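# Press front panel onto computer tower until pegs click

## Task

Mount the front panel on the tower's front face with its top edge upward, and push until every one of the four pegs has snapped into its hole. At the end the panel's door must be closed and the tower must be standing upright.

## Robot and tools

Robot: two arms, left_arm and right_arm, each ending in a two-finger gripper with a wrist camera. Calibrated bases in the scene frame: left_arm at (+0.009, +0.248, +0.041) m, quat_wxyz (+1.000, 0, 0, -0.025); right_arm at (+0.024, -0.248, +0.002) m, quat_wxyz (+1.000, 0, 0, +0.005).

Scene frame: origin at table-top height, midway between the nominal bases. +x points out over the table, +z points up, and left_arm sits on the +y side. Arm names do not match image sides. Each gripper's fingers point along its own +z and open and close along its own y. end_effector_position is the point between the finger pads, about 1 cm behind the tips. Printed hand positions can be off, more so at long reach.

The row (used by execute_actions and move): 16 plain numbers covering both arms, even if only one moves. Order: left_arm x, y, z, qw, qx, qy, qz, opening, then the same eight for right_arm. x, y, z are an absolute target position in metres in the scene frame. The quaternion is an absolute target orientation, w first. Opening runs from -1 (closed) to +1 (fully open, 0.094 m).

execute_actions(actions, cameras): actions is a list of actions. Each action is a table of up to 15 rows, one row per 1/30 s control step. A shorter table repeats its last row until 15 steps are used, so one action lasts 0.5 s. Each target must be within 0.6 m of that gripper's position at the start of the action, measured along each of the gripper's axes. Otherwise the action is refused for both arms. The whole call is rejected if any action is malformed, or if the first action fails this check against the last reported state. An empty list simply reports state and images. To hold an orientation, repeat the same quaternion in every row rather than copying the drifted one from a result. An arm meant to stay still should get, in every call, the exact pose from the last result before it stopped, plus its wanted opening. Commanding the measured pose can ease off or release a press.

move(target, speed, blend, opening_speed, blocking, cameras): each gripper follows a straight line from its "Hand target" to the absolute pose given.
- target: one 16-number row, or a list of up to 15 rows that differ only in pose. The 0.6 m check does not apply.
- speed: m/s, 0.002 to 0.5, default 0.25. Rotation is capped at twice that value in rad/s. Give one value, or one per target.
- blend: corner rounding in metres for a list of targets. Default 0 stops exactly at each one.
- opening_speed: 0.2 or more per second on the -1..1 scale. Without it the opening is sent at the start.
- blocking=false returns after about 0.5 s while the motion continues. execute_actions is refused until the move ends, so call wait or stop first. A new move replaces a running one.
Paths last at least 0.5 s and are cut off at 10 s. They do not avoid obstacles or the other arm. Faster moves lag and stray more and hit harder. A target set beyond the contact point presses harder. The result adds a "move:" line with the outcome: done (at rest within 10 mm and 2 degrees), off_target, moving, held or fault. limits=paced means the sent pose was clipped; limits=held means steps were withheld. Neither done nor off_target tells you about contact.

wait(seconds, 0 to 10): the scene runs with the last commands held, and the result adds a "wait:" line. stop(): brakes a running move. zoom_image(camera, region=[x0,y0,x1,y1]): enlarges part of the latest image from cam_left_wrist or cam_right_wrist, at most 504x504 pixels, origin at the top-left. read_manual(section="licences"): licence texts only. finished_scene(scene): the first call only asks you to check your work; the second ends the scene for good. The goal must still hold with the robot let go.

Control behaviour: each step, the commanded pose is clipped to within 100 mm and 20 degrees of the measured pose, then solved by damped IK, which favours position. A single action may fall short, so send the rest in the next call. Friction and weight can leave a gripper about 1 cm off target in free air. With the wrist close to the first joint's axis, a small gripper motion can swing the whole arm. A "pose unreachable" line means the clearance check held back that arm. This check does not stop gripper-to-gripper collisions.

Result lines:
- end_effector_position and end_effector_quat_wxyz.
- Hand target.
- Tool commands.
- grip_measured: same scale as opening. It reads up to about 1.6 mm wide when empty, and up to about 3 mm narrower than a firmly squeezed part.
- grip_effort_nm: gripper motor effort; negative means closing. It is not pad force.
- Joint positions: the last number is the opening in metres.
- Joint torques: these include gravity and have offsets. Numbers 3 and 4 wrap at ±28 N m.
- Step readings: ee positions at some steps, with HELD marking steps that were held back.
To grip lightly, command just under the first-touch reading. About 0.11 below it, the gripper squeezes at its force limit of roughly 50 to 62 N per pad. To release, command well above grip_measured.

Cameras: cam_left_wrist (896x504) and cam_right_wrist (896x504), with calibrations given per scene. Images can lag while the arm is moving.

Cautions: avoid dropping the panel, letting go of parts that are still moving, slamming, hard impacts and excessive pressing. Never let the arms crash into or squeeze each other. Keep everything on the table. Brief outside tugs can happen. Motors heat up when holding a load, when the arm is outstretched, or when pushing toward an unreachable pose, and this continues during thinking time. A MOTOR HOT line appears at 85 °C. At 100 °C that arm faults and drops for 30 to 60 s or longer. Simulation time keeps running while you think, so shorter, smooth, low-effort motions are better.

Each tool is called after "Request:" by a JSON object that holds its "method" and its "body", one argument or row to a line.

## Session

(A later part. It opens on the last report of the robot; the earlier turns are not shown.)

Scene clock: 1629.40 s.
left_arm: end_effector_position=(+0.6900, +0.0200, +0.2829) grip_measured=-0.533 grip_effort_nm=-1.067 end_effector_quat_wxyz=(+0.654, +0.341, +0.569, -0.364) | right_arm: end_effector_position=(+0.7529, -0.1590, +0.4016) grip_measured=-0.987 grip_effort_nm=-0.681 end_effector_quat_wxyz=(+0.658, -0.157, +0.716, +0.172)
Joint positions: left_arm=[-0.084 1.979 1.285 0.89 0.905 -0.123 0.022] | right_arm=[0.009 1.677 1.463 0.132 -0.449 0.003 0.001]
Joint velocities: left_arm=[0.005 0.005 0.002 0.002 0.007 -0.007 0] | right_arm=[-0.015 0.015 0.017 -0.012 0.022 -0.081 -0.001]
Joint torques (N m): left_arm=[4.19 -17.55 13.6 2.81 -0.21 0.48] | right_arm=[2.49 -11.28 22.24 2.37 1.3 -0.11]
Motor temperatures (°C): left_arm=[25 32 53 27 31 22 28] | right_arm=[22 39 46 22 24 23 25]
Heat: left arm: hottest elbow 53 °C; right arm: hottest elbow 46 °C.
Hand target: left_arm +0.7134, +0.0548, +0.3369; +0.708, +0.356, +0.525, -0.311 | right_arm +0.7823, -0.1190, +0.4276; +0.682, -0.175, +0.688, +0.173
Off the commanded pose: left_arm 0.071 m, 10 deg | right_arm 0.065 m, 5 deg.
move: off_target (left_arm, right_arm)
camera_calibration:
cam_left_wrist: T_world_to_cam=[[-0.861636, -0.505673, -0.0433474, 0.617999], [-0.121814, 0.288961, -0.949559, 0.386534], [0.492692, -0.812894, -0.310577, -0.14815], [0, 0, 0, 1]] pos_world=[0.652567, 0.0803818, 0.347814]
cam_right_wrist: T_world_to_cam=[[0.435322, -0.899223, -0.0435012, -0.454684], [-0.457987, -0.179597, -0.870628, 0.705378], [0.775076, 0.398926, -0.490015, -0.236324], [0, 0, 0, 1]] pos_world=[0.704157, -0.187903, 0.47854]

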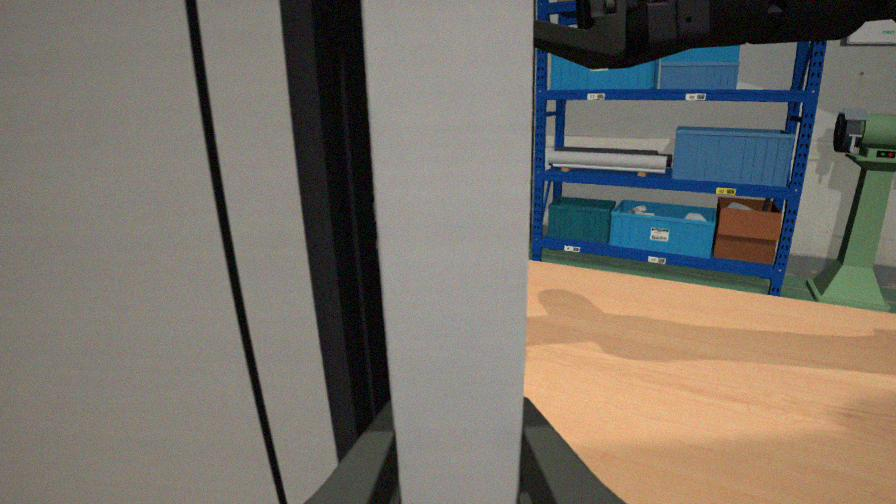

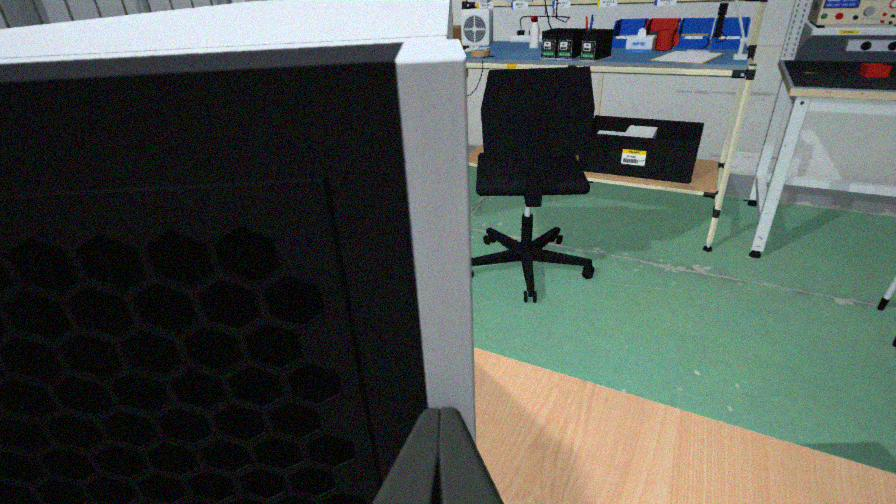

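Request:
{"method": "move", "body": {
  "target": [
    [0.69,0.034,0.338,0.711,0.359,0.526,-0.3135,-0.75,0.66,-0.23,0.44,0.682,-0.176,0.689,0.172,1],
    [0.69,0.034,0.338,0.711,0.359,0.526,-0.3135,-0.75,0.5702,-0.266,0.658,0.583,-0.207,0.733,0.284,1]
  ],
  "cameras": ["cam_right_wrist"]
}}

Request:
{"method": "zoom_image", "body": {
  "camera": "cam_right_wrist",
  "region": [260, 240, 560, 430]
}}

Request:
{"method": "move", "body": {
  "target": [0.69,0.034,0.338,0.711,0.359,0.526,-0.3135,-0.75,0.7226,-0.4366,0.4356,0.604,-0.338,0.614,0.370,1],
  "cameras": ["cam_right_wrist"]
}}

Request:
{"method": "zoom_image", "body": {
  "camera": "cam_right_wrist",
  "region": [200, 40, 400, 210]
}}

Request:
{"method": "move", "body": {
  "target": [0.69,0.034,0.338,0.711,0.359,0.526,-0.3135,-0.75,0.70,-0.44,0.10,0.604,-0.338,0.614,0.370,1],
  "cameras": ["cam_right_wrist"]
}}

Request:
{"method": "zoom_image", "body": {
  "camera": "cam_right_wrist",
  "region": [240, 140, 390, 280]
}}

Scene clock: 1646.10 s.
left_arm: end_effector_position=(+0.6887, +0.0208, +0.2816) grip_measured=-0.533 grip_effort_nm=-1.062 end_effector_quat_wxyz=(+0.656, +0.336, +0.573, -0.359) | right_arm: end_effector_position=(+0.5784, -0.2621, +0.6308) grip_measured=+0.998 grip_effort_nm=0.129 end_effector_quat_wxyz=(+0.564, -0.193, +0.744, +0.300)
Joint positions: left_arm=[-0.086 1.972 1.272 0.89 0.887 -0.118 0.022] | right_arm=[-0.3 1.435 1.899 -0.812 -1.005 -0.062 0.094]
Joint velocities: left_arm=[-0.005 0.015 -0.012 -0.007 -0.007 -0.081 0] | right_arm=[-0.005 -0.005 0.012 -0.002 0.066 0.022 -0.001]
Joint torques (N m): left_arm=[1.32 -20.66 8.91 3.43 -0.94 0.58] | right_arm=[-1.9 -12.04 14.2 0.9 -0.29 -0.17]
Motor temperatures (°C): left_arm=[25 33 51 27 29 22 28] | right_arm=[22 38 51 22 25 23 25]
Heat: left arm: hottest elbow 51 °C; right arm: hottest elbow 51 °C.
Hand target: left_arm +0.6888, +0.0335, +0.3366; +0.707, +0.356, +0.525, -0.312 | right_arm +0.5705, -0.2646, +0.6569; +0.583, -0.206, +0.732, +0.285
Off the commanded pose: left_arm 0.058 m, 10 deg | right_arm 0.029 m, 4 deg.
move: off_target (left_arm, right_arm)
camera_calibration:
cam_right_wrist: T_world_to_cam=[[0.612734, -0.755583, -0.23163, -0.407776], [-0.57606, -0.226369, -0.785438, 0.808756], [0.541029, 0.614697, -0.573964, 0.297258], [0, 0, 0, 1]] pos_world=[0.554924, -0.307755, 0.71139]
Images, in order (width x height): cam_right_wrist 896x504.

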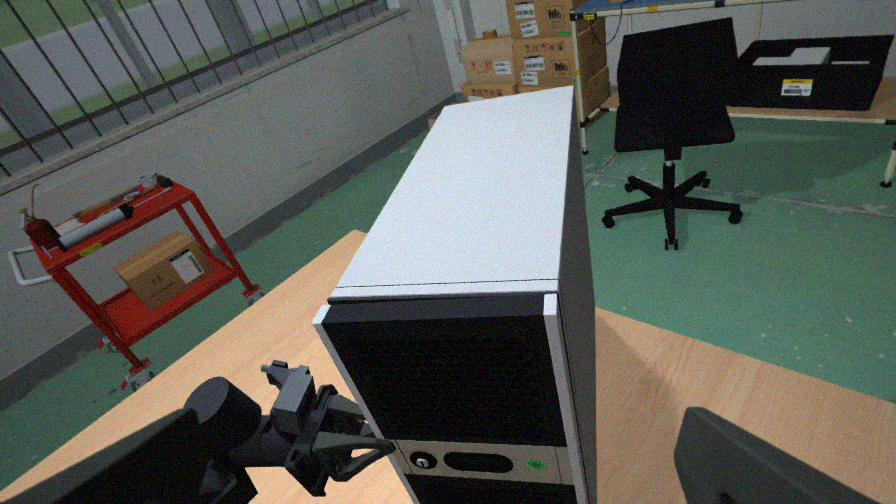

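Scaled by 1.680 from the camera's 896x504 image, which has a finer 1280x720 frame.

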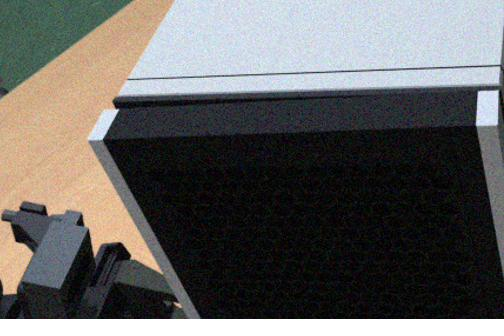

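Scene clock: 1648.27 s.
left_arm: end_effector_position=(+0.6882, +0.0205, +0.2819) grip_measured=-0.533 grip_effort_nm=-1.053 end_effector_quat_wxyz=(+0.657, +0.335, +0.573, -0.358) | right_arm: end_effector_position=(+0.7235, -0.4304, +0.4084) grip_measured=+0.998 grip_effort_nm=0.125 end_effector_quat_wxyz=(+0.588, -0.323, +0.631, +0.389)
Joint positions: left_arm=[-0.087 1.97 1.269 0.891 0.883 -0.118 0.022] | right_arm=[-0.505 2.017 1.983 -0.265 -1.551 -0.188 0.094]
Joint velocities: left_arm=[-0.015 -0.005 0.007 0.007 -0.022 -0.022 0.001] | right_arm=[0.005 -0.005 0.012 -0.002 0.007 -0.037 0]
Joint torques (N m): left_arm=[1.49 -20.66 9.17 3.45 -0.77 0.58] | right_arm=[-1.85 -21.19 15.28 1.28 -0.36 0.01]
Motor temperatures (°C): left_arm=[25 33 50 27 29 22 28] | right_arm=[22 38 51 22 25 23 25]
Heat: left arm: hottest elbow 50 °C; right arm: hottest elbow 51 °C.
Hand target: left_arm +0.6887, +0.0337, +0.3372; +0.708, +0.356, +0.524, -0.312 | right_arm +0.7223, -0.4344, +0.4376; +0.601, -0.342, +0.621, +0.370
Off the commanded pose: left_arm 0.058 m, 10 deg | right_arm 0.028 m, 4 deg.
joint sent to its limit (right arm) — joint 5 (wrist yaw), lower limit. The joint targets still meet the commanded pose.
move: off_target (left_arm, right_arm)
camera_calibration:
cam_right_wrist: T_world_to_cam=[[0.8563, -0.503086, -0.116854, -0.789739], [-0.309286, -0.318288, -0.896122, 0.492198], [0.413634, 0.803491, -0.428147, 0.308476], [0, 0, 0, 1]] pos_world=[0.700887, -0.488504, 0.480859]
Images, in order (width x height): cam_right_wrist 896x504.

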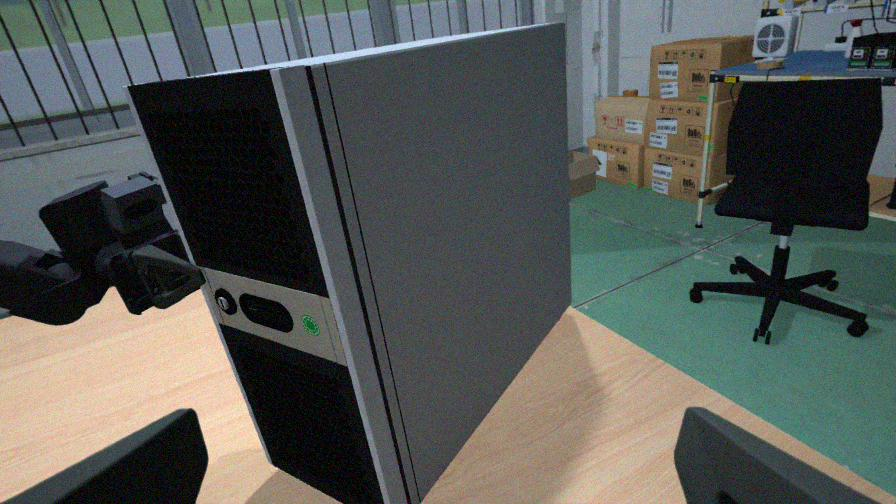

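Scaled by 2.520 from the camera's 896x504 image, which has a finer 1280x720 frame.

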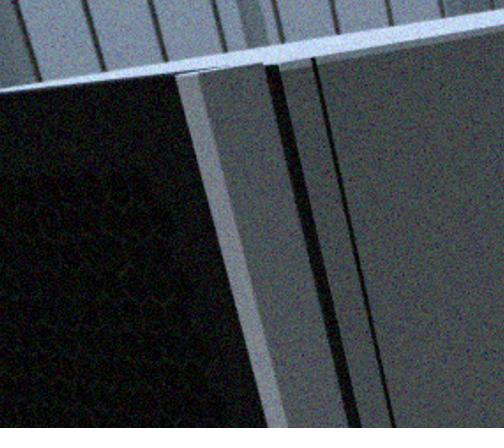

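Scene clock: 1650.37 s.
left_arm: end_effector_position=(+0.6882, +0.0205, +0.2819) grip_measured=-0.533 grip_effort_nm=-1.062 end_effector_quat_wxyz=(+0.657, +0.335, +0.573, -0.358) | right_arm: end_effector_position=(+0.6989, -0.4301, +0.0936) grip_measured=+0.998 grip_effort_nm=0.125 end_effector_quat_wxyz=(+0.594, -0.328, +0.631, +0.376)
Joint positions: left_arm=[-0.087 1.97 1.269 0.891 0.883 -0.118 0.022] | right_arm=[-0.522 2.27 1.594 0.045 -1.551 -0.547 0.094]
Joint velocities: left_arm=[0.005 -0.005 0.002 -0.027 -0.051 -0.051 0.001] | right_arm=[-0.015 -0.005 -0.007 -0.022 0.066 0.022 0]
Joint torques (N m): left_arm=[1.44 -20.31 9.13 3.47 -0.77 0.58] | right_arm=[-2.37 -20.72 8.65 1.25 -0.55 -0.22]
Motor temperatures (°C): left_arm=[25 33 50 27 29 22 28] | right_arm=[22 39 50 22 25 23 25]
Heat: left arm: hottest elbow 50 °C; right arm: hottest elbow 50 °C.
Hand target: left_arm +0.6887, +0.0336, +0.3369; +0.708, +0.356, +0.524, -0.312 | right_arm +0.6988, -0.4392, +0.1004; +0.603, -0.337, +0.626, +0.362
Off the commanded pose: left_arm 0.058 m, 10 deg | right_arm 0.012 m, 3 deg.
joint sent to its limit (right arm) — joint 5 (wrist yaw), lower limit. The joint targets still meet the commanded pose.
move: off_target (left_arm, right_arm)
camera_calibration:
cam_right_wrist: T_world_to_cam=[[0.851681, -0.516313, -0.0897825, -0.810335], [-0.295041, -0.330808, -0.896391, 0.187199], [0.433118, 0.789928, -0.434076, 0.164695], [0, 0, 0, 1]] pos_world=[0.674046, -0.486557, 0.16654]
Images, in order (width x height): cam_right_wrist 896x504.

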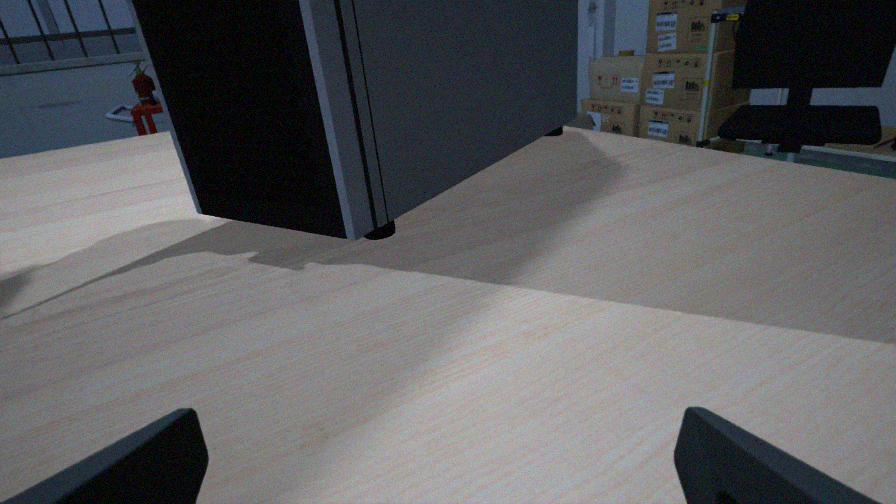

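Scaled by 3.360 from the camera's 896x504 image, which has a finer 1280x720 frame.

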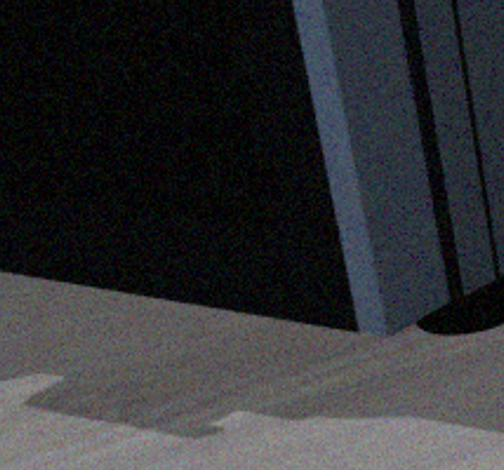

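Request:
{"method": "move", "body": {
  "target": [
    [0.69,0.034,0.338,0.711,0.359,0.526,-0.3135,-0.2,0.62,-0.40,0.13,0.604,-0.338,0.614,0.370,-1]
  ],
  "opening_speed": 0.4,
  "cameras": ["cam_left_wrist"]
}}

Request:
{"method": "move", "body": {
  "target": [
    [0.643,0.122,0.338,0.711,0.359,0.526,-0.3135,-0.2,0.58,-0.35,0.13,0.686,-0.171,0.686,0.171,-1],
    [0.60,0.18,0.338,0.711,0.359,0.526,-0.3135,-0.2,0.62,-0.225,0.08,0.682,-0.176,0.689,0.172,-1]
  ]
}}

Scene clock: 1660.93 s.
left_arm: end_effector_position=(+0.6808, +0.0235, +0.3175) grip_measured=-0.203 grip_effort_nm=0.115 end_effector_quat_wxyz=(+0.687, +0.359, +0.537, -0.334) | right_arm: end_effector_position=(+0.6211, -0.3927, +0.1234) grip_measured=-0.987 grip_effort_nm=-0.681 end_effector_quat_wxyz=(+0.596, -0.328, +0.632, +0.372)
Joint positions: left_arm=[-0.083 1.926 1.269 0.923 0.892 -0.073 0.037] | right_arm=[-0.531 2.046 1.281 0.065 -1.551 -0.621 0.001]
Joint velocities: left_arm=[-0.005 0.005 -0.017 -0.007 -0.007 0.037 0] | right_arm=[-0.015 -0.015 -0.022 0.007 0.022 -0.007 0.001]
Joint torques (N m): left_arm=[1.14 -17.03 9.52 2.19 -1.15 0.16] | right_arm=[-2.32 -18.84 7.25 1.07 -0.53 -0.2]
Motor temperatures (°C): left_arm=[25 33 48 27 29 22 28] | right_arm=[22 40 49 22 25 23 25]
Heat: left arm: hottest elbow 48 °C; right arm: hottest elbow 49 °C.
Hand target: left_arm +0.6897, +0.0343, +0.3380; +0.708, +0.357, +0.524, -0.312 | right_arm +0.6194, -0.3995, +0.1296; +0.605, -0.334, +0.627, +0.359
Off the commanded pose: left_arm 0.025 m, 4 deg | right_arm 0.010 m, 2 deg.
joint sent to its limit (right arm) — joint 5 (wrist yaw), lower limit. The joint targets still meet the commanded pose.
move: off_target (left_arm)
camera_calibration:
cam_left_wrist: T_world_to_cam=[[-0.840309, -0.522299, -0.145207, 0.631574], [-0.021326, 0.299498, -0.953859, 0.350006], [0.541689, -0.798439, -0.262809, -0.178974], [0, 0, 0, 1]] pos_world=[0.63513, 0.0821442, 0.378529]
Images, in order (width x height): cam_left_wrist 896x504.

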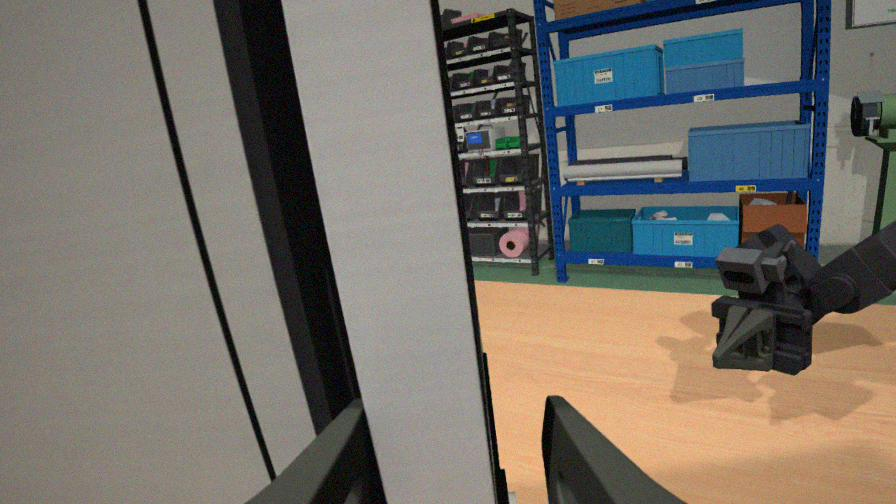

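Scene clock: 1663.60 s.
left_arm: end_effector_position=(+0.6021, +0.1789, +0.3304) grip_measured=-0.202 grip_effort_nm=0.066 end_effector_quat_wxyz=(+0.705, +0.353, +0.529, -0.314) | right_arm: end_effector_position=(+0.6089, -0.2266, +0.0721) grip_measured=-0.987 grip_effort_nm=-0.686 end_effector_quat_wxyz=(+0.672, -0.175, +0.698, +0.172)
Joint positions: left_arm=[0.195 1.773 1.012 1.208 1.114 -0.238 0.037] | right_arm=[-0.148 2.015 0.759 1.21 -0.633 -0.022 0.001]
Joint velocities: left_arm=[-0.005 -0.005 -0.007 -0.012 0.066 0.037 0] | right_arm=[-0.005 0.005 -0.002 0.002 -0.007 -0.007 -0.001]
Joint torques (N m): left_arm=[-0.03 -14.1 6.79 1.99 -0.26 -0.08] | right_arm=[-1.38 -14.39 6.78 1.99 0.19 0.11]
Motor temperatures (°C): left_arm=[25 33 48 27 29 22 28] | right_arm=[22 40 49 22 25 23 25]
Heat: left arm: hottest elbow 48 °C; right arm: hottest elbow 49 °C.
Hand target: left_arm +0.5982, +0.1787, +0.3397; +0.709, +0.356, +0.523, -0.313 | right_arm +0.6185, -0.2278, +0.0801; +0.683, -0.174, +0.688, +0.171
Off the commanded pose: left_arm 0.008 m, 1 deg | right_arm 0.014 m, 2 deg.
move: off_target (right_arm)
camera_calibration:
cam_left_wrist: T_world_to_cam=[[-0.812616, -0.555871, -0.175108, 0.647646], [0.00528335, 0.293422, -0.955968, 0.299816], [0.582776, -0.77776, -0.235502, -0.046272], [0, 0, 0, 1]] pos_world=[0.551669, 0.236046, 0.389126]
cam_right_wrist: T_world_to_cam=[[0.461078, -0.887298, -0.0104701, -0.482531], [-0.409642, -0.202371, -0.889516, 0.307109], [0.787147, 0.414425, -0.456784, -0.265462], [0, 0, 0, 1]] pos_world=[0.557247, -0.255985, 0.146867]

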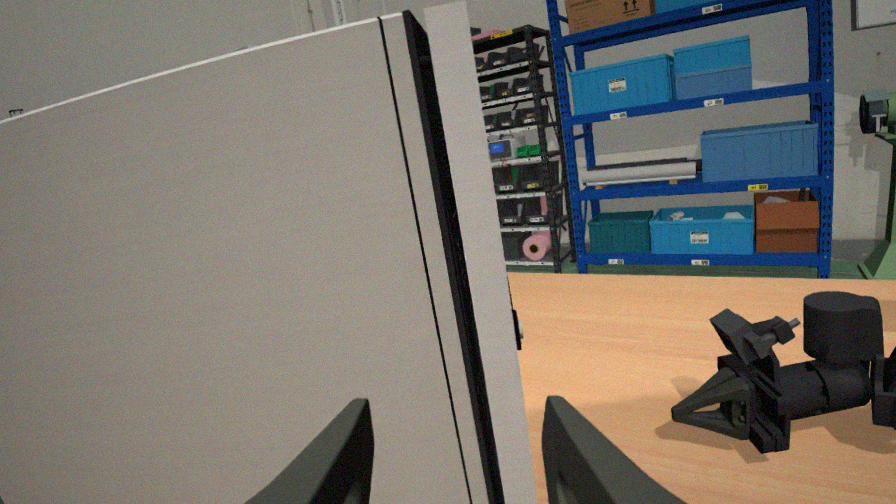

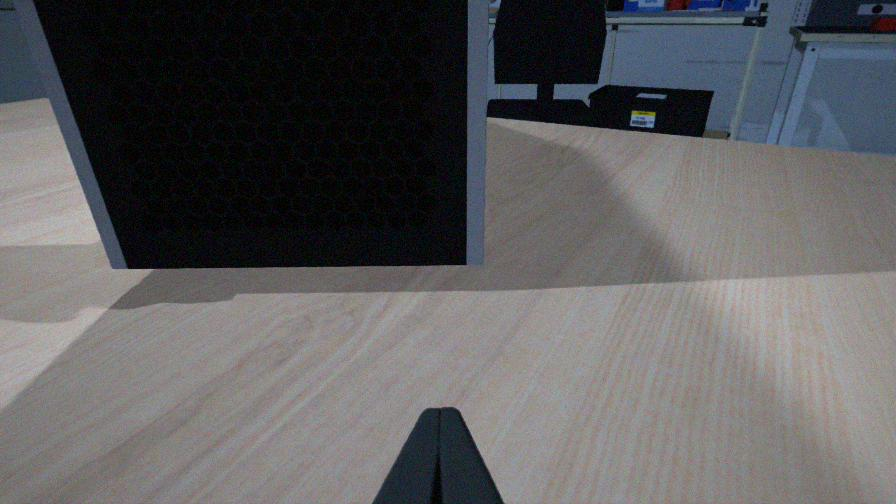

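Request:
{"method": "move", "body": {
  "target": [
    [0.60,0.18,0.338,0.711,0.359,0.526,-0.3135,-0.2,0.70,-0.179,0.075,0.682,-0.176,0.689,0.172,-1]
  ],
  "cameras": []
}}

Request:
{"method": "move", "body": {
  "target": [
    [0.60,0.18,0.338,0.711,0.359,0.526,-0.3135,-0.2,0.775,-0.139,0.075,0.682,-0.176,0.689,0.172,-1]
  ],
  "speed": 0.04
}}

Scene clock: 1669.80 s.
left_arm: end_effector_position=(+0.6015, +0.1785, +0.3300) grip_measured=-0.202 grip_effort_nm=0.066 end_effector_quat_wxyz=(+0.704, +0.354, +0.529, -0.316) | right_arm: end_effector_position=(+0.6889, -0.1786, +0.0711) grip_measured=-0.987 grip_effort_nm=-0.686 end_effector_quat_wxyz=(+0.677, -0.179, +0.693, +0.171)
Joint positions: left_arm=[0.195 1.773 1.012 1.208 1.118 -0.24 0.037] | right_arm=[-0.035 2.111 0.989 1.094 -0.525 -0.021 0.001]
Joint velocities: left_arm=[-0.005 -0.005 -0.007 0.007 -0.066 0.022 0] | right_arm=[-0.005 -0.005 0.002 0.007 -0.037 -0.022 0]
Joint torques (N m): left_arm=[0.62 -14.21 7.21 1.76 -0.23 -0.02] | right_arm=[-1.26 -15.74 8.38 1.21 0.18 0.06]
Motor temperatures (°C): left_arm=[25 33 47 27 28 22 27] | right_arm=[22 40 48 22 25 23 25]
Heat: left arm: hottest elbow 47 °C; right arm: hottest elbow 48 °C.
Hand target: left_arm +0.6001, +0.1800, +0.3379; +0.708, +0.357, +0.524, -0.312 | right_arm +0.6998, -0.1794, +0.0751; +0.682, -0.176, +0.689, +0.172
Off the commanded pose: left_arm 0.008 m, 1 deg | right_arm 0.012 m, 1 deg.
move: off_target (right_arm)
No camera images: "cameras" was empty.

Scene clock: 1672.17 s.
left_arm: end_effector_position=(+0.6015, +0.1785, +0.3300) grip_measured=-0.202 grip_effort_nm=0.061 end_effector_quat_wxyz=(+0.704, +0.354, +0.529, -0.316) | right_arm: end_effector_position=(+0.7538, -0.1540, +0.0699) grip_measured=-0.987 grip_effort_nm=-0.686 end_effector_quat_wxyz=(+0.677, -0.175, +0.696, +0.166)
Joint positions: left_arm=[0.195 1.773 1.012 1.208 1.118 -0.24 0.037] | right_arm=[0.014 2.197 1.194 0.971 -0.462 -0.021 0.001]
Joint velocities: left_arm=[-0.005 0.015 0.017 -0.002 0.037 0.11 0] | right_arm=[-0.005 -0.024 -0.007 -0.007 0.007 0.037 0]
Joint torques (N m): left_arm=[0.38 -13.8 7.17 1.81 -0.24 -0.04] | right_arm=[0.38 -16.67 12.46 0.47 0.43 0.05]
Motor temperatures (°C): left_arm=[25 33 47 27 28 22 27] | right_arm=[22 40 47 22 24 23 25]
Heat: left arm: hottest elbow 47 °C; right arm: hottest elbow 47 °C.
Hand target: left_arm +0.6001, +0.1800, +0.3380; +0.708, +0.357, +0.524, -0.312 | right_arm +0.7727, -0.1392, +0.0755; +0.682, -0.176, +0.689, +0.172
Off the commanded pose: left_arm 0.008 m, 1 deg | right_arm 0.027 m, 1 deg.
move: off_target (right_arm)
camera_calibration:
cam_left_wrist: T_world_to_cam=[[-0.814917, -0.552724, -0.174375, 0.647492], [0.00485849, 0.29434, -0.955688, 0.299534], [0.579558, -0.779654, -0.237177, -0.0435075], [0, 0, 0, 1]] pos_world=[0.551412, 0.235799, 0.388849]
cam_right_wrist: T_world_to_cam=[[0.452401, -0.891814, 0.00103832, -0.47985], [-0.400793, -0.204355, -0.893087, 0.372462], [0.79668, 0.403617, -0.449883, -0.419883], [0, 0, 0, 1]] pos_world=[0.700877, -0.182351, 0.144241]

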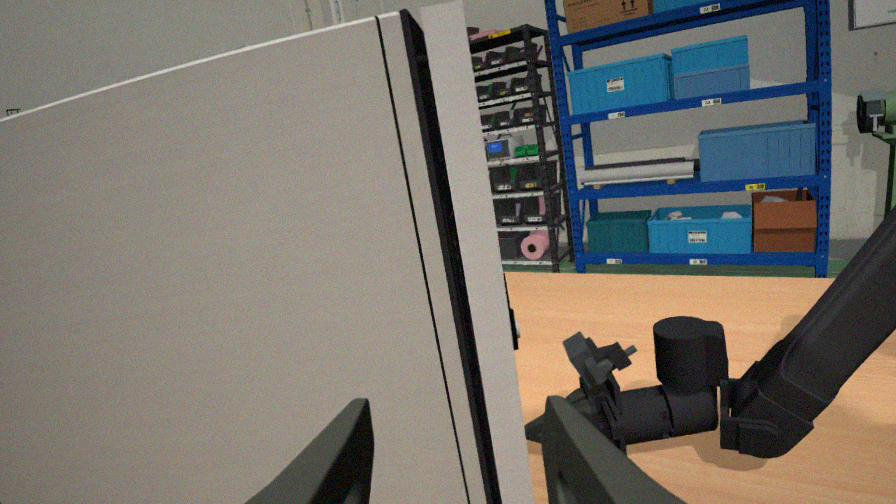

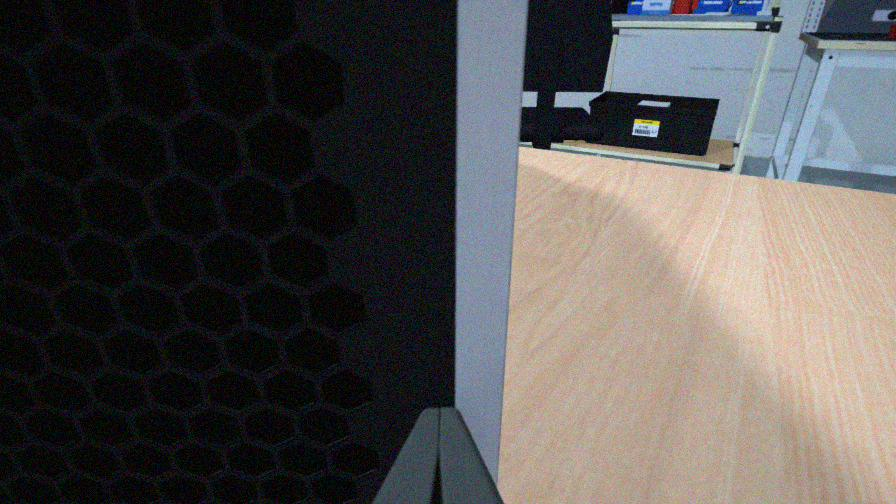

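Request:
{"method": "move", "body": {
  "target": [
    [0.60,0.18,0.338,0.711,0.359,0.526,-0.3135,-0.2,0.815,-0.118,0.077,0.682,-0.176,0.689,0.172,-1]
  ],
  "speed": 0.04
}}

Request:
{"method": "zoom_image", "body": {
  "camera": "cam_left_wrist",
  "region": [350, 0, 560, 504]
}}

Scene clock: 1678.47 s.
left_arm: end_effector_position=(+0.6015, +0.1785, +0.3300) grip_measured=-0.202 grip_effort_nm=0.056 end_effector_quat_wxyz=(+0.704, +0.354, +0.529, -0.316) | right_arm: end_effector_position=(+0.7555, -0.1533, +0.0688) grip_measured=-0.987 grip_effort_nm=-0.686 end_effector_quat_wxyz=(+0.673, -0.176, +0.699, +0.168)
Joint positions: left_arm=[0.195 1.773 1.012 1.208 1.118 -0.24 0.037] | right_arm=[0.014 2.197 1.201 0.953 -0.466 -0.021 0.001]
Joint velocities: left_arm=[-0.005 -0.005 -0.012 -0.012 -0.051 -0.051 0] | right_arm=[-0.005 -0.015 -0.012 -0.017 -0.037 -0.081 0]
Joint torques (N m): left_arm=[0.26 -13.98 7.2 1.83 -0.23 -0.02] | right_arm=[1.9 -14.45 20.78 -1.33 1.92 0.11]
Motor temperatures (°C): left_arm=[25 33 47 27 28 22 27] | right_arm=[22 40 48 22 25 23 25]
Heat: left arm: hottest elbow 47 °C; right arm: hottest elbow 48 °C.
Hand target: left_arm +0.6001, +0.1800, +0.3380; +0.708, +0.357, +0.524, -0.312 | right_arm +0.7995, -0.1187, +0.0811; +0.682, -0.176, +0.688, +0.173
Off the commanded pose: left_arm 0.008 m, 1 deg | right_arm 0.070 m, 2 deg.
move: off_target (right_arm)
camera_calibration:
cam_left_wrist: T_world_to_cam=[[-0.814917, -0.552724, -0.174375, 0.647492], [0.00485849, 0.29434, -0.955688, 0.299534], [0.579558, -0.779654, -0.237177, -0.0435075], [0, 0, 0, 1]] pos_world=[0.551412, 0.235799, 0.388849]
cam_right_wrist: T_world_to_cam=[[0.45646, -0.889735, -0.00390117, -0.482378], [-0.40971, -0.206297, -0.888583, 0.378471], [0.789799, 0.407201, -0.458699, -0.415704], [0, 0, 0, 1]] pos_world=[0.703573, -0.181837, 0.143738]

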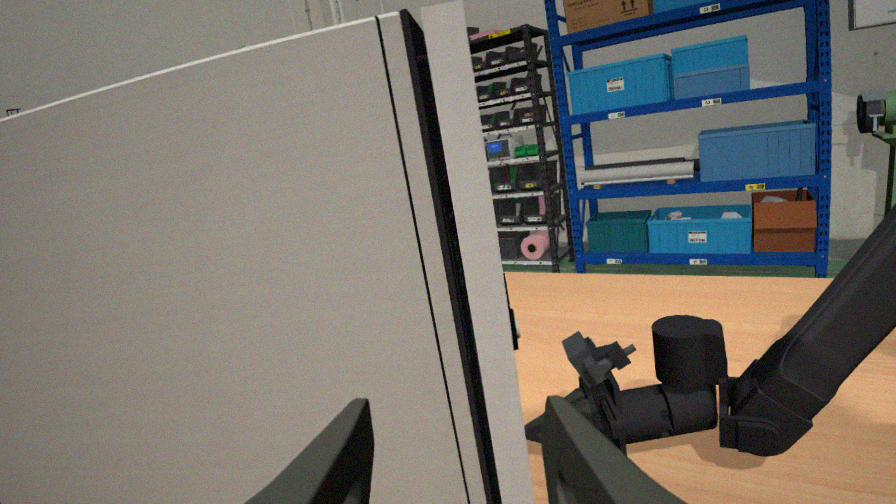

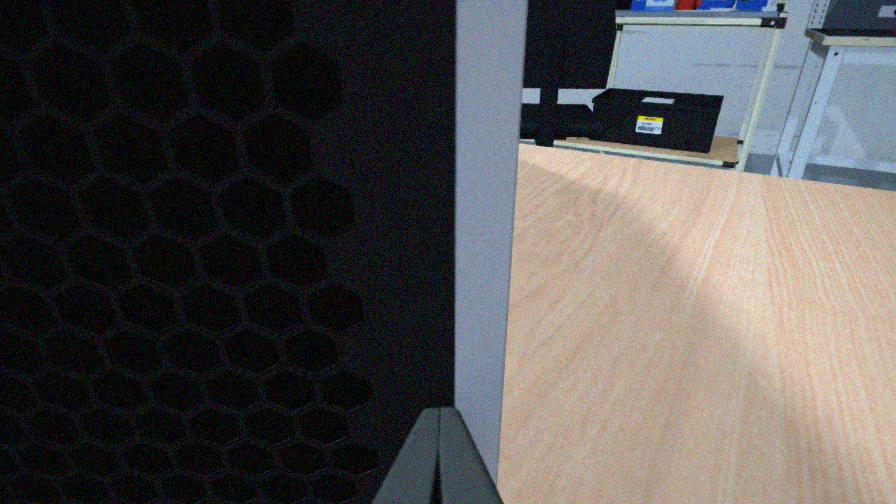

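Scaled by 1.000.

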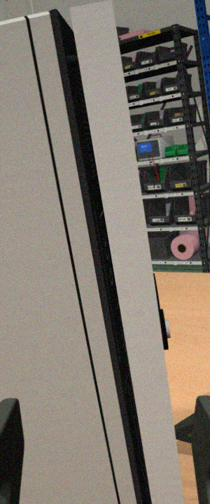

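Request:
{"method": "move", "body": {
  "target": [
    [0.60,0.18,0.338,0.711,0.359,0.526,-0.3135,-0.2,0.85,-0.102,0.082,0.682,-0.176,0.689,0.172,-1]
  ],
  "speed": 0.05
}}

Scene clock: 1683.73 s.
left_arm: end_effector_position=(+0.6015, +0.1785, +0.3300) grip_measured=-0.202 grip_effort_nm=0.051 end_effector_quat_wxyz=(+0.704, +0.354, +0.529, -0.316) | right_arm: end_effector_position=(+0.8050, -0.1571, +0.0665) grip_measured=-0.987 grip_effort_nm=-0.686 end_effector_quat_wxyz=(+0.668, -0.159, +0.710, +0.156)
Joint positions: left_arm=[0.195 1.773 1.012 1.208 1.118 -0.24 0.037] | right_arm=[0.016 2.261 1.362 0.835 -0.422 -0.018 0.001]
Joint velocities: left_arm=[-0.015 -0.015 -0.002 -0.022 0.007 0.051 0.001] | right_arm=[0.015 -0.005 -0.002 -0.012 -0.037 -0.007 0.001]
Joint torques (N m): left_arm=[0.32 -13.8 7.23 1.7 -0.24 -0.01] | right_arm=[3.96 -16.38 19.41 -0.02 0.92 0.11]
Motor temperatures (°C): left_arm=[25 33 46 27 28 22 27] | right_arm=[22 39 49 22 25 23 25]
Heat: left arm: hottest elbow 46 °C; right arm: hottest elbow 49 °C.
Hand target: left_arm +0.6001, +0.1800, +0.3380; +0.708, +0.357, +0.524, -0.312 | right_arm +0.8352, -0.1027, +0.0851; +0.682, -0.176, +0.689, +0.172
Off the commanded pose: left_arm 0.008 m, 1 deg | right_arm 0.073 m, 4 deg.
move: off_target (right_arm); limits=paced
camera_calibration:
cam_left_wrist: T_world_to_cam=[[-0.814917, -0.552724, -0.174375, 0.647492], [0.00485849, 0.29434, -0.955688, 0.299534], [0.579558, -0.779654, -0.237177, -0.0435075], [0, 0, 0, 1]] pos_world=[0.551412, 0.235799, 0.388849]
cam_right_wrist: T_world_to_cam=[[0.418796, -0.907975, -0.0137954, -0.480229], [-0.438319, -0.18882, -0.878763, 0.421073], [0.79529, 0.374069, -0.47706, -0.462642], [0, 0, 0, 1]] pos_world=[0.753617, -0.183469, 0.142691]

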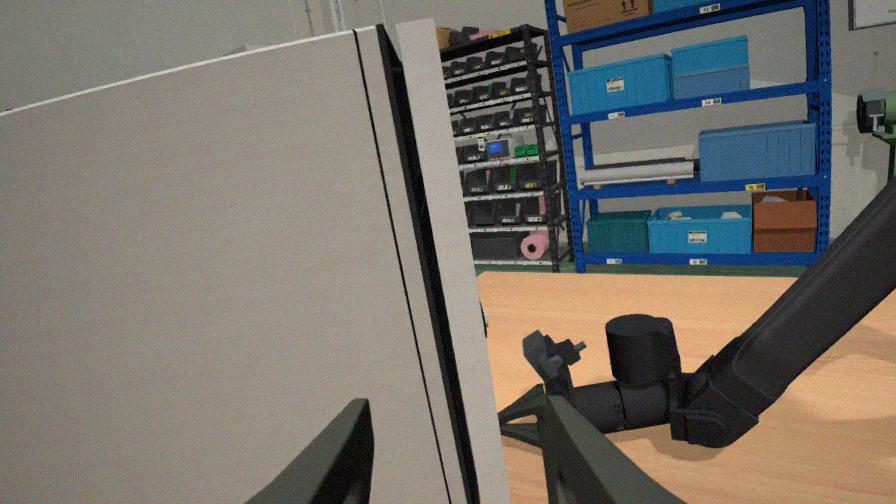

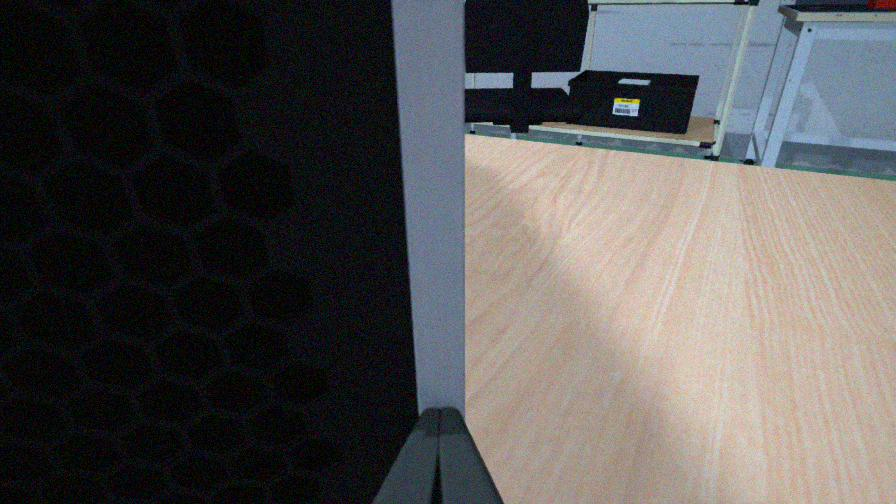

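Request:
{"method": "move", "body": {
  "target": [
    [0.60,0.18,0.338,0.711,0.359,0.526,-0.3135,-0.2,0.70,-0.20,0.10,0.682,-0.176,0.689,0.172,-1],
    [0.60,0.18,0.338,0.711,0.359,0.526,-0.3135,-0.2,0.70,-0.44,0.10,0.604,-0.338,0.614,0.370,-1]
  ],
  "cameras": ["cam_right_wrist"]
}}

Request:
{"method": "zoom_image", "body": {
  "camera": "cam_right_wrist",
  "region": [270, 100, 470, 260]
}}

Request:
{"method": "move", "body": {
  "target": [0.60,0.18,0.338,0.711,0.359,0.526,-0.3135,-0.2,0.7226,-0.4366,0.4356,0.604,-0.338,0.614,0.370,-1],
  "cameras": ["cam_right_wrist"]
}}

Request:
{"method": "zoom_image", "body": {
  "camera": "cam_right_wrist",
  "region": [200, 40, 500, 310]
}}

Scene clock: 1695.70 s.
left_arm: end_effector_position=(+0.6015, +0.1785, +0.3300) grip_measured=-0.202 grip_effort_nm=0.056 end_effector_quat_wxyz=(+0.704, +0.354, +0.529, -0.316) | right_arm: end_effector_position=(+0.6927, -0.4355, +0.0982) grip_measured=-0.987 grip_effort_nm=-0.676 end_effector_quat_wxyz=(+0.605, -0.329, +0.625, +0.366)
Joint positions: left_arm=[0.195 1.773 1.012 1.208 1.118 -0.24 0.037] | right_arm=[-0.533 2.309 1.518 0.83 -1.551 0.098 0.001]
Joint velocities: left_arm=[-0.005 -0.005 -0.002 -0.007 0.022 -0.007 0.001] | right_arm=[0.005 -0.015 -0.002 -0.002 0.051 -0.037 0]
Joint torques (N m): left_arm=[0.38 -13.86 7.16 1.81 -0.26 -0.05] | right_arm=[-0.85 -19.96 11.15 0.59 -0.09 0.08]
Motor temperatures (°C): left_arm=[25 33 45 27 27 22 27] | right_arm=[22 40 49 22 25 23 25]
Heat: left arm: hottest elbow 45 °C; right arm: hottest elbow 49 °C.
Hand target: left_arm +0.6001, +0.1800, +0.3380; +0.708, +0.357, +0.524, -0.312 | right_arm +0.7023, -0.4374, +0.1027; +0.606, -0.335, +0.622, +0.365
Off the commanded pose: left_arm 0.008 m, 1 deg | right_arm 0.009 m, 2 deg.
joint sent to its limit (right arm) — joint 5 (wrist yaw), lower limit. The joint targets are off in position, not in orientation.
move: done
camera_calibration:
cam_right_wrist: T_world_to_cam=[[0.845769, -0.529622, -0.0646217, -0.811529], [-0.27472, -0.328445, -0.903689, 0.175419], [0.457389, 0.782064, -0.423286, 0.152341], [0, 0, 0, 1]] pos_world=[0.664877, -0.491328, 0.170565]
Images, in order (width x height): cam_right_wrist 896x504.

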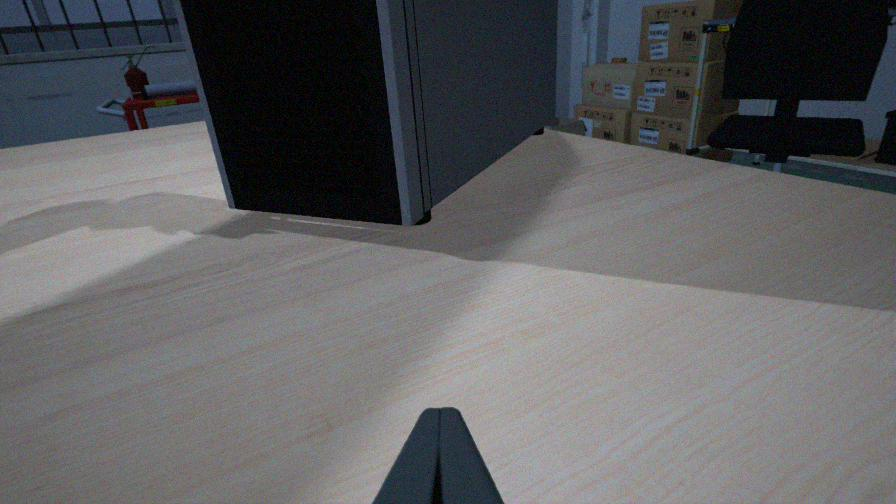

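Scaled by 2.520 from the camera's 896x504 image, which has a finer 1280x720 frame.

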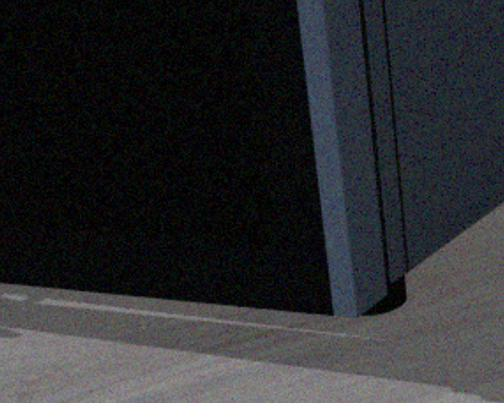

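Scene clock: 1697.97 s.
left_arm: end_effector_position=(+0.6015, +0.1785, +0.3300) grip_measured=-0.202 grip_effort_nm=0.066 end_effector_quat_wxyz=(+0.704, +0.354, +0.529, -0.316) | right_arm: end_effector_position=(+0.7161, -0.4431, +0.4181) grip_measured=-0.987 grip_effort_nm=-0.681 end_effector_quat_wxyz=(+0.603, -0.327, +0.624, +0.373)
Joint positions: left_arm=[0.195 1.773 1.012 1.208 1.118 -0.24 0.037] | right_arm=[-0.526 2.017 1.882 0.468 -1.551 0.403 0.001]
Joint velocities: left_arm=[-0.005 -0.015 -0.002 -0.012 0.022 -0.022 0] | right_arm=[-0.015 -0.005 0.007 -0.017 -0.066 0.037 0]
Joint torques (N m): left_arm=[0.26 -13.98 7.2 1.73 -0.23 -0.03] | right_arm=[-0.67 -19.72 14.76 0.35 0.24 0.05]
Motor temperatures (°C): left_arm=[25 33 45 27 27 22 27] | right_arm=[22 40 49 22 25 23 25]
Heat: left arm: hottest elbow 45 °C; right arm: hottest elbow 49 °C.
Hand target: left_arm +0.6001, +0.1800, +0.3380; +0.708, +0.357, +0.524, -0.312 | right_arm +0.7220, -0.4364, +0.4353; +0.606, -0.339, +0.618, +0.370
Off the commanded pose: left_arm 0.008 m, 1 deg | right_arm 0.020 m, 2 deg.
move: off_target (right_arm)
camera_calibration:
cam_right_wrist: T_world_to_cam=[[0.849663, -0.521738, -0.0765668, -0.808999], [-0.278546, -0.320766, -0.905274, 0.475259], [0.447756, 0.790505, -0.417871, 0.291405], [0, 0, 0, 1]] pos_world=[0.68928, -0.499996, 0.490067]
Images, in order (width x height): cam_right_wrist 896x504.

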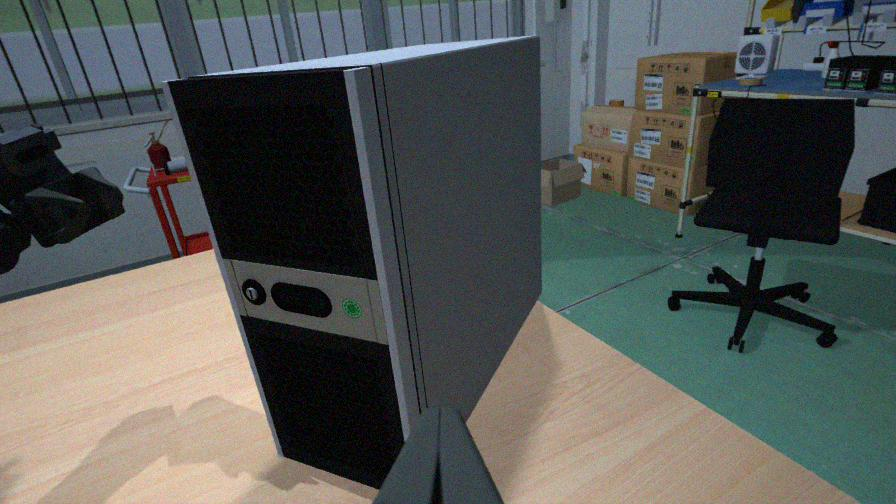

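Scaled by 1.680 from the camera's 896x504 image, which has a finer 1280x720 frame.

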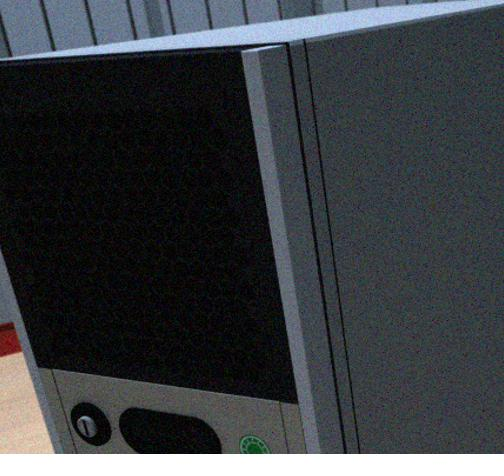

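Request:
{"method": "move", "body": {
  "target": [
    [0.60,0.18,0.338,0.711,0.359,0.526,-0.3135,-0.2,0.68,-0.25,0.435,0.682,-0.176,0.689,0.172,-1],
    [0.60,0.18,0.338,0.711,0.359,0.526,-0.3135,-0.2,0.74,-0.180,0.43,0.682,-0.176,0.689,0.172,-1]
  ],
  "cameras": ["cam_right_wrist"]
}}

Request:
{"method": "move", "body": {
  "target": [
    [0.60,0.18,0.338,0.711,0.359,0.526,-0.3135,-0.2,0.83,-0.132,0.43,0.682,-0.176,0.689,0.172,-1]
  ],
  "speed": 0.04
}}

Scene clock: 1713.93 s.
left_arm: end_effector_position=(+0.6015, +0.1785, +0.3300) grip_measured=-0.202 grip_effort_nm=0.066 end_effector_quat_wxyz=(+0.704, +0.354, +0.529, -0.316) | right_arm: end_effector_position=(+0.7285, -0.1806, +0.3948) grip_measured=-0.987 grip_effort_nm=-0.681 end_effector_quat_wxyz=(+0.660, -0.172, +0.709, +0.178)
Joint positions: left_arm=[0.195 1.773 1.012 1.208 1.118 -0.24 0.037] | right_arm=[-0.037 1.626 1.375 0.177 -0.526 -0.012 0.001]
Joint velocities: left_arm=[0.005 -0.005 -0.012 0.002 -0.007 -0.037 -0.001] | right_arm=[-0.034 -0.005 0.002 -0.012 -0.007 -0.037 -0.001]
Joint torques (N m): left_arm=[0.32 -13.51 7.23 1.72 -0.24 -0.01] | right_arm=[-1.14 -15.38 15.47 1.07 0.14 -0.17]
Motor temperatures (°C): left_arm=[25 33 44 27 27 22 27] | right_arm=[22 41 52 22 25 23 25]
Heat: left arm: hottest elbow 44 °C; right arm: hottest elbow 52 °C.
Hand target: left_arm +0.6001, +0.1800, +0.3380; +0.708, +0.357, +0.524, -0.312 | right_arm +0.7352, -0.1822, +0.4249; +0.678, -0.180, +0.692, +0.167
Off the commanded pose: left_arm 0.008 m, 1 deg | right_arm 0.037 m, 3 deg.
move: off_target (right_arm)
camera_calibration:
cam_right_wrist: T_world_to_cam=[[0.46387, -0.885407, -0.029658, -0.487529], [-0.43865, -0.200468, -0.876013, 0.66866], [0.769682, 0.419366, -0.481375, -0.207897], [0, 0, 0, 1]] pos_world=[0.679472, -0.210431, 0.47122]
Images, in order (width x height): cam_right_wrist 896x504.

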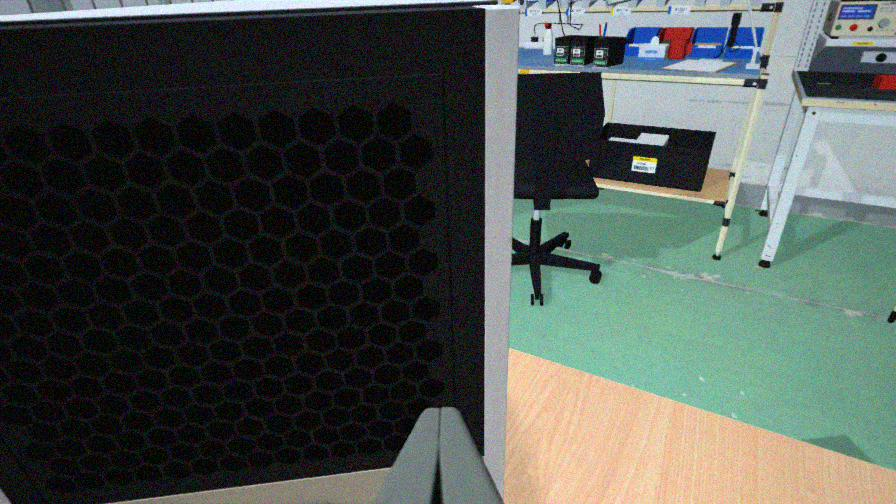

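Scene clock: 1717.07 s.
left_arm: end_effector_position=(+0.6015, +0.1785, +0.3300) grip_measured=-0.202 grip_effort_nm=0.061 end_effector_quat_wxyz=(+0.704, +0.354, +0.529, -0.316) | right_arm: end_effector_position=(+0.7972, -0.1552, +0.4059) grip_measured=-0.987 grip_effort_nm=-0.681 end_effector_quat_wxyz=(+0.660, -0.168, +0.712, +0.172)
Joint positions: left_arm=[0.195 1.773 1.012 1.208 1.118 -0.24 0.037] | right_arm=[0.01 1.793 1.627 0.088 -0.465 -0.012 0.001]
Joint velocities: left_arm=[0.015 -0.005 -0.007 0.012 -0.022 -0.022 0.002] | right_arm=[-0.015 -0.005 -0.002 0.002 -0.022 -0.051 0.001]
Joint torques (N m): left_arm=[0.21 -14.21 7.28 1.8 -0.25 -0.01] | right_arm=[0.91 -13.27 21 2.26 0.84 -0.01]
Motor temperatures (°C): left_arm=[25 33 44 27 27 22 27] | right_arm=[22 41 52 22 25 23 25]
Heat: left arm: hottest elbow 44 °C; right arm: hottest elbow 52 °C.
Hand target: left_arm +0.6001, +0.1800, +0.3380; +0.708, +0.357, +0.524, -0.312 | right_arm +0.8220, -0.1326, +0.4288; +0.682, -0.175, +0.689, +0.172
Off the commanded pose: left_arm 0.008 m, 1 deg | right_arm 0.047 m, 4 deg.
move: off_target (right_arm)
camera_calibration:
cam_left_wrist: T_world_to_cam=[[-0.814917, -0.552724, -0.174375, 0.647492], [0.00485849, 0.29434, -0.955688, 0.299534], [0.579558, -0.779654, -0.237177, -0.0435075], [0, 0, 0, 1]] pos_world=[0.551412, 0.235799, 0.388849]
cam_right_wrist: T_world_to_cam=[[0.451047, -0.892089, -0.0270734, -0.488416], [-0.444517, -0.19824, -0.873559, 0.717593], [0.773926, 0.406051, -0.485964, -0.269735], [0, 0, 0, 1]] pos_world=[0.748035, -0.183929, 0.482555]

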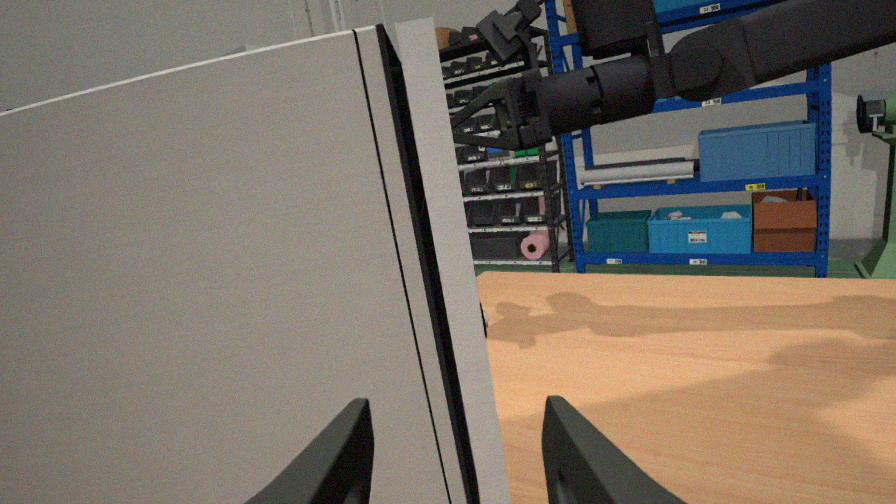

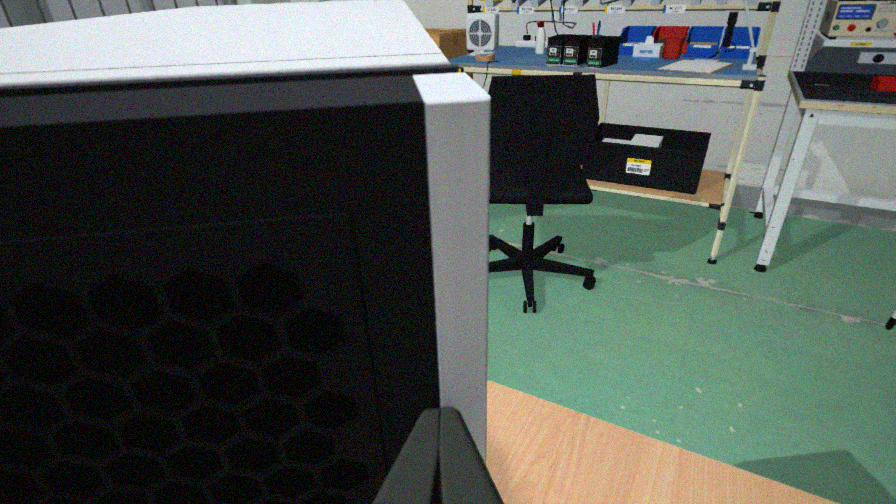

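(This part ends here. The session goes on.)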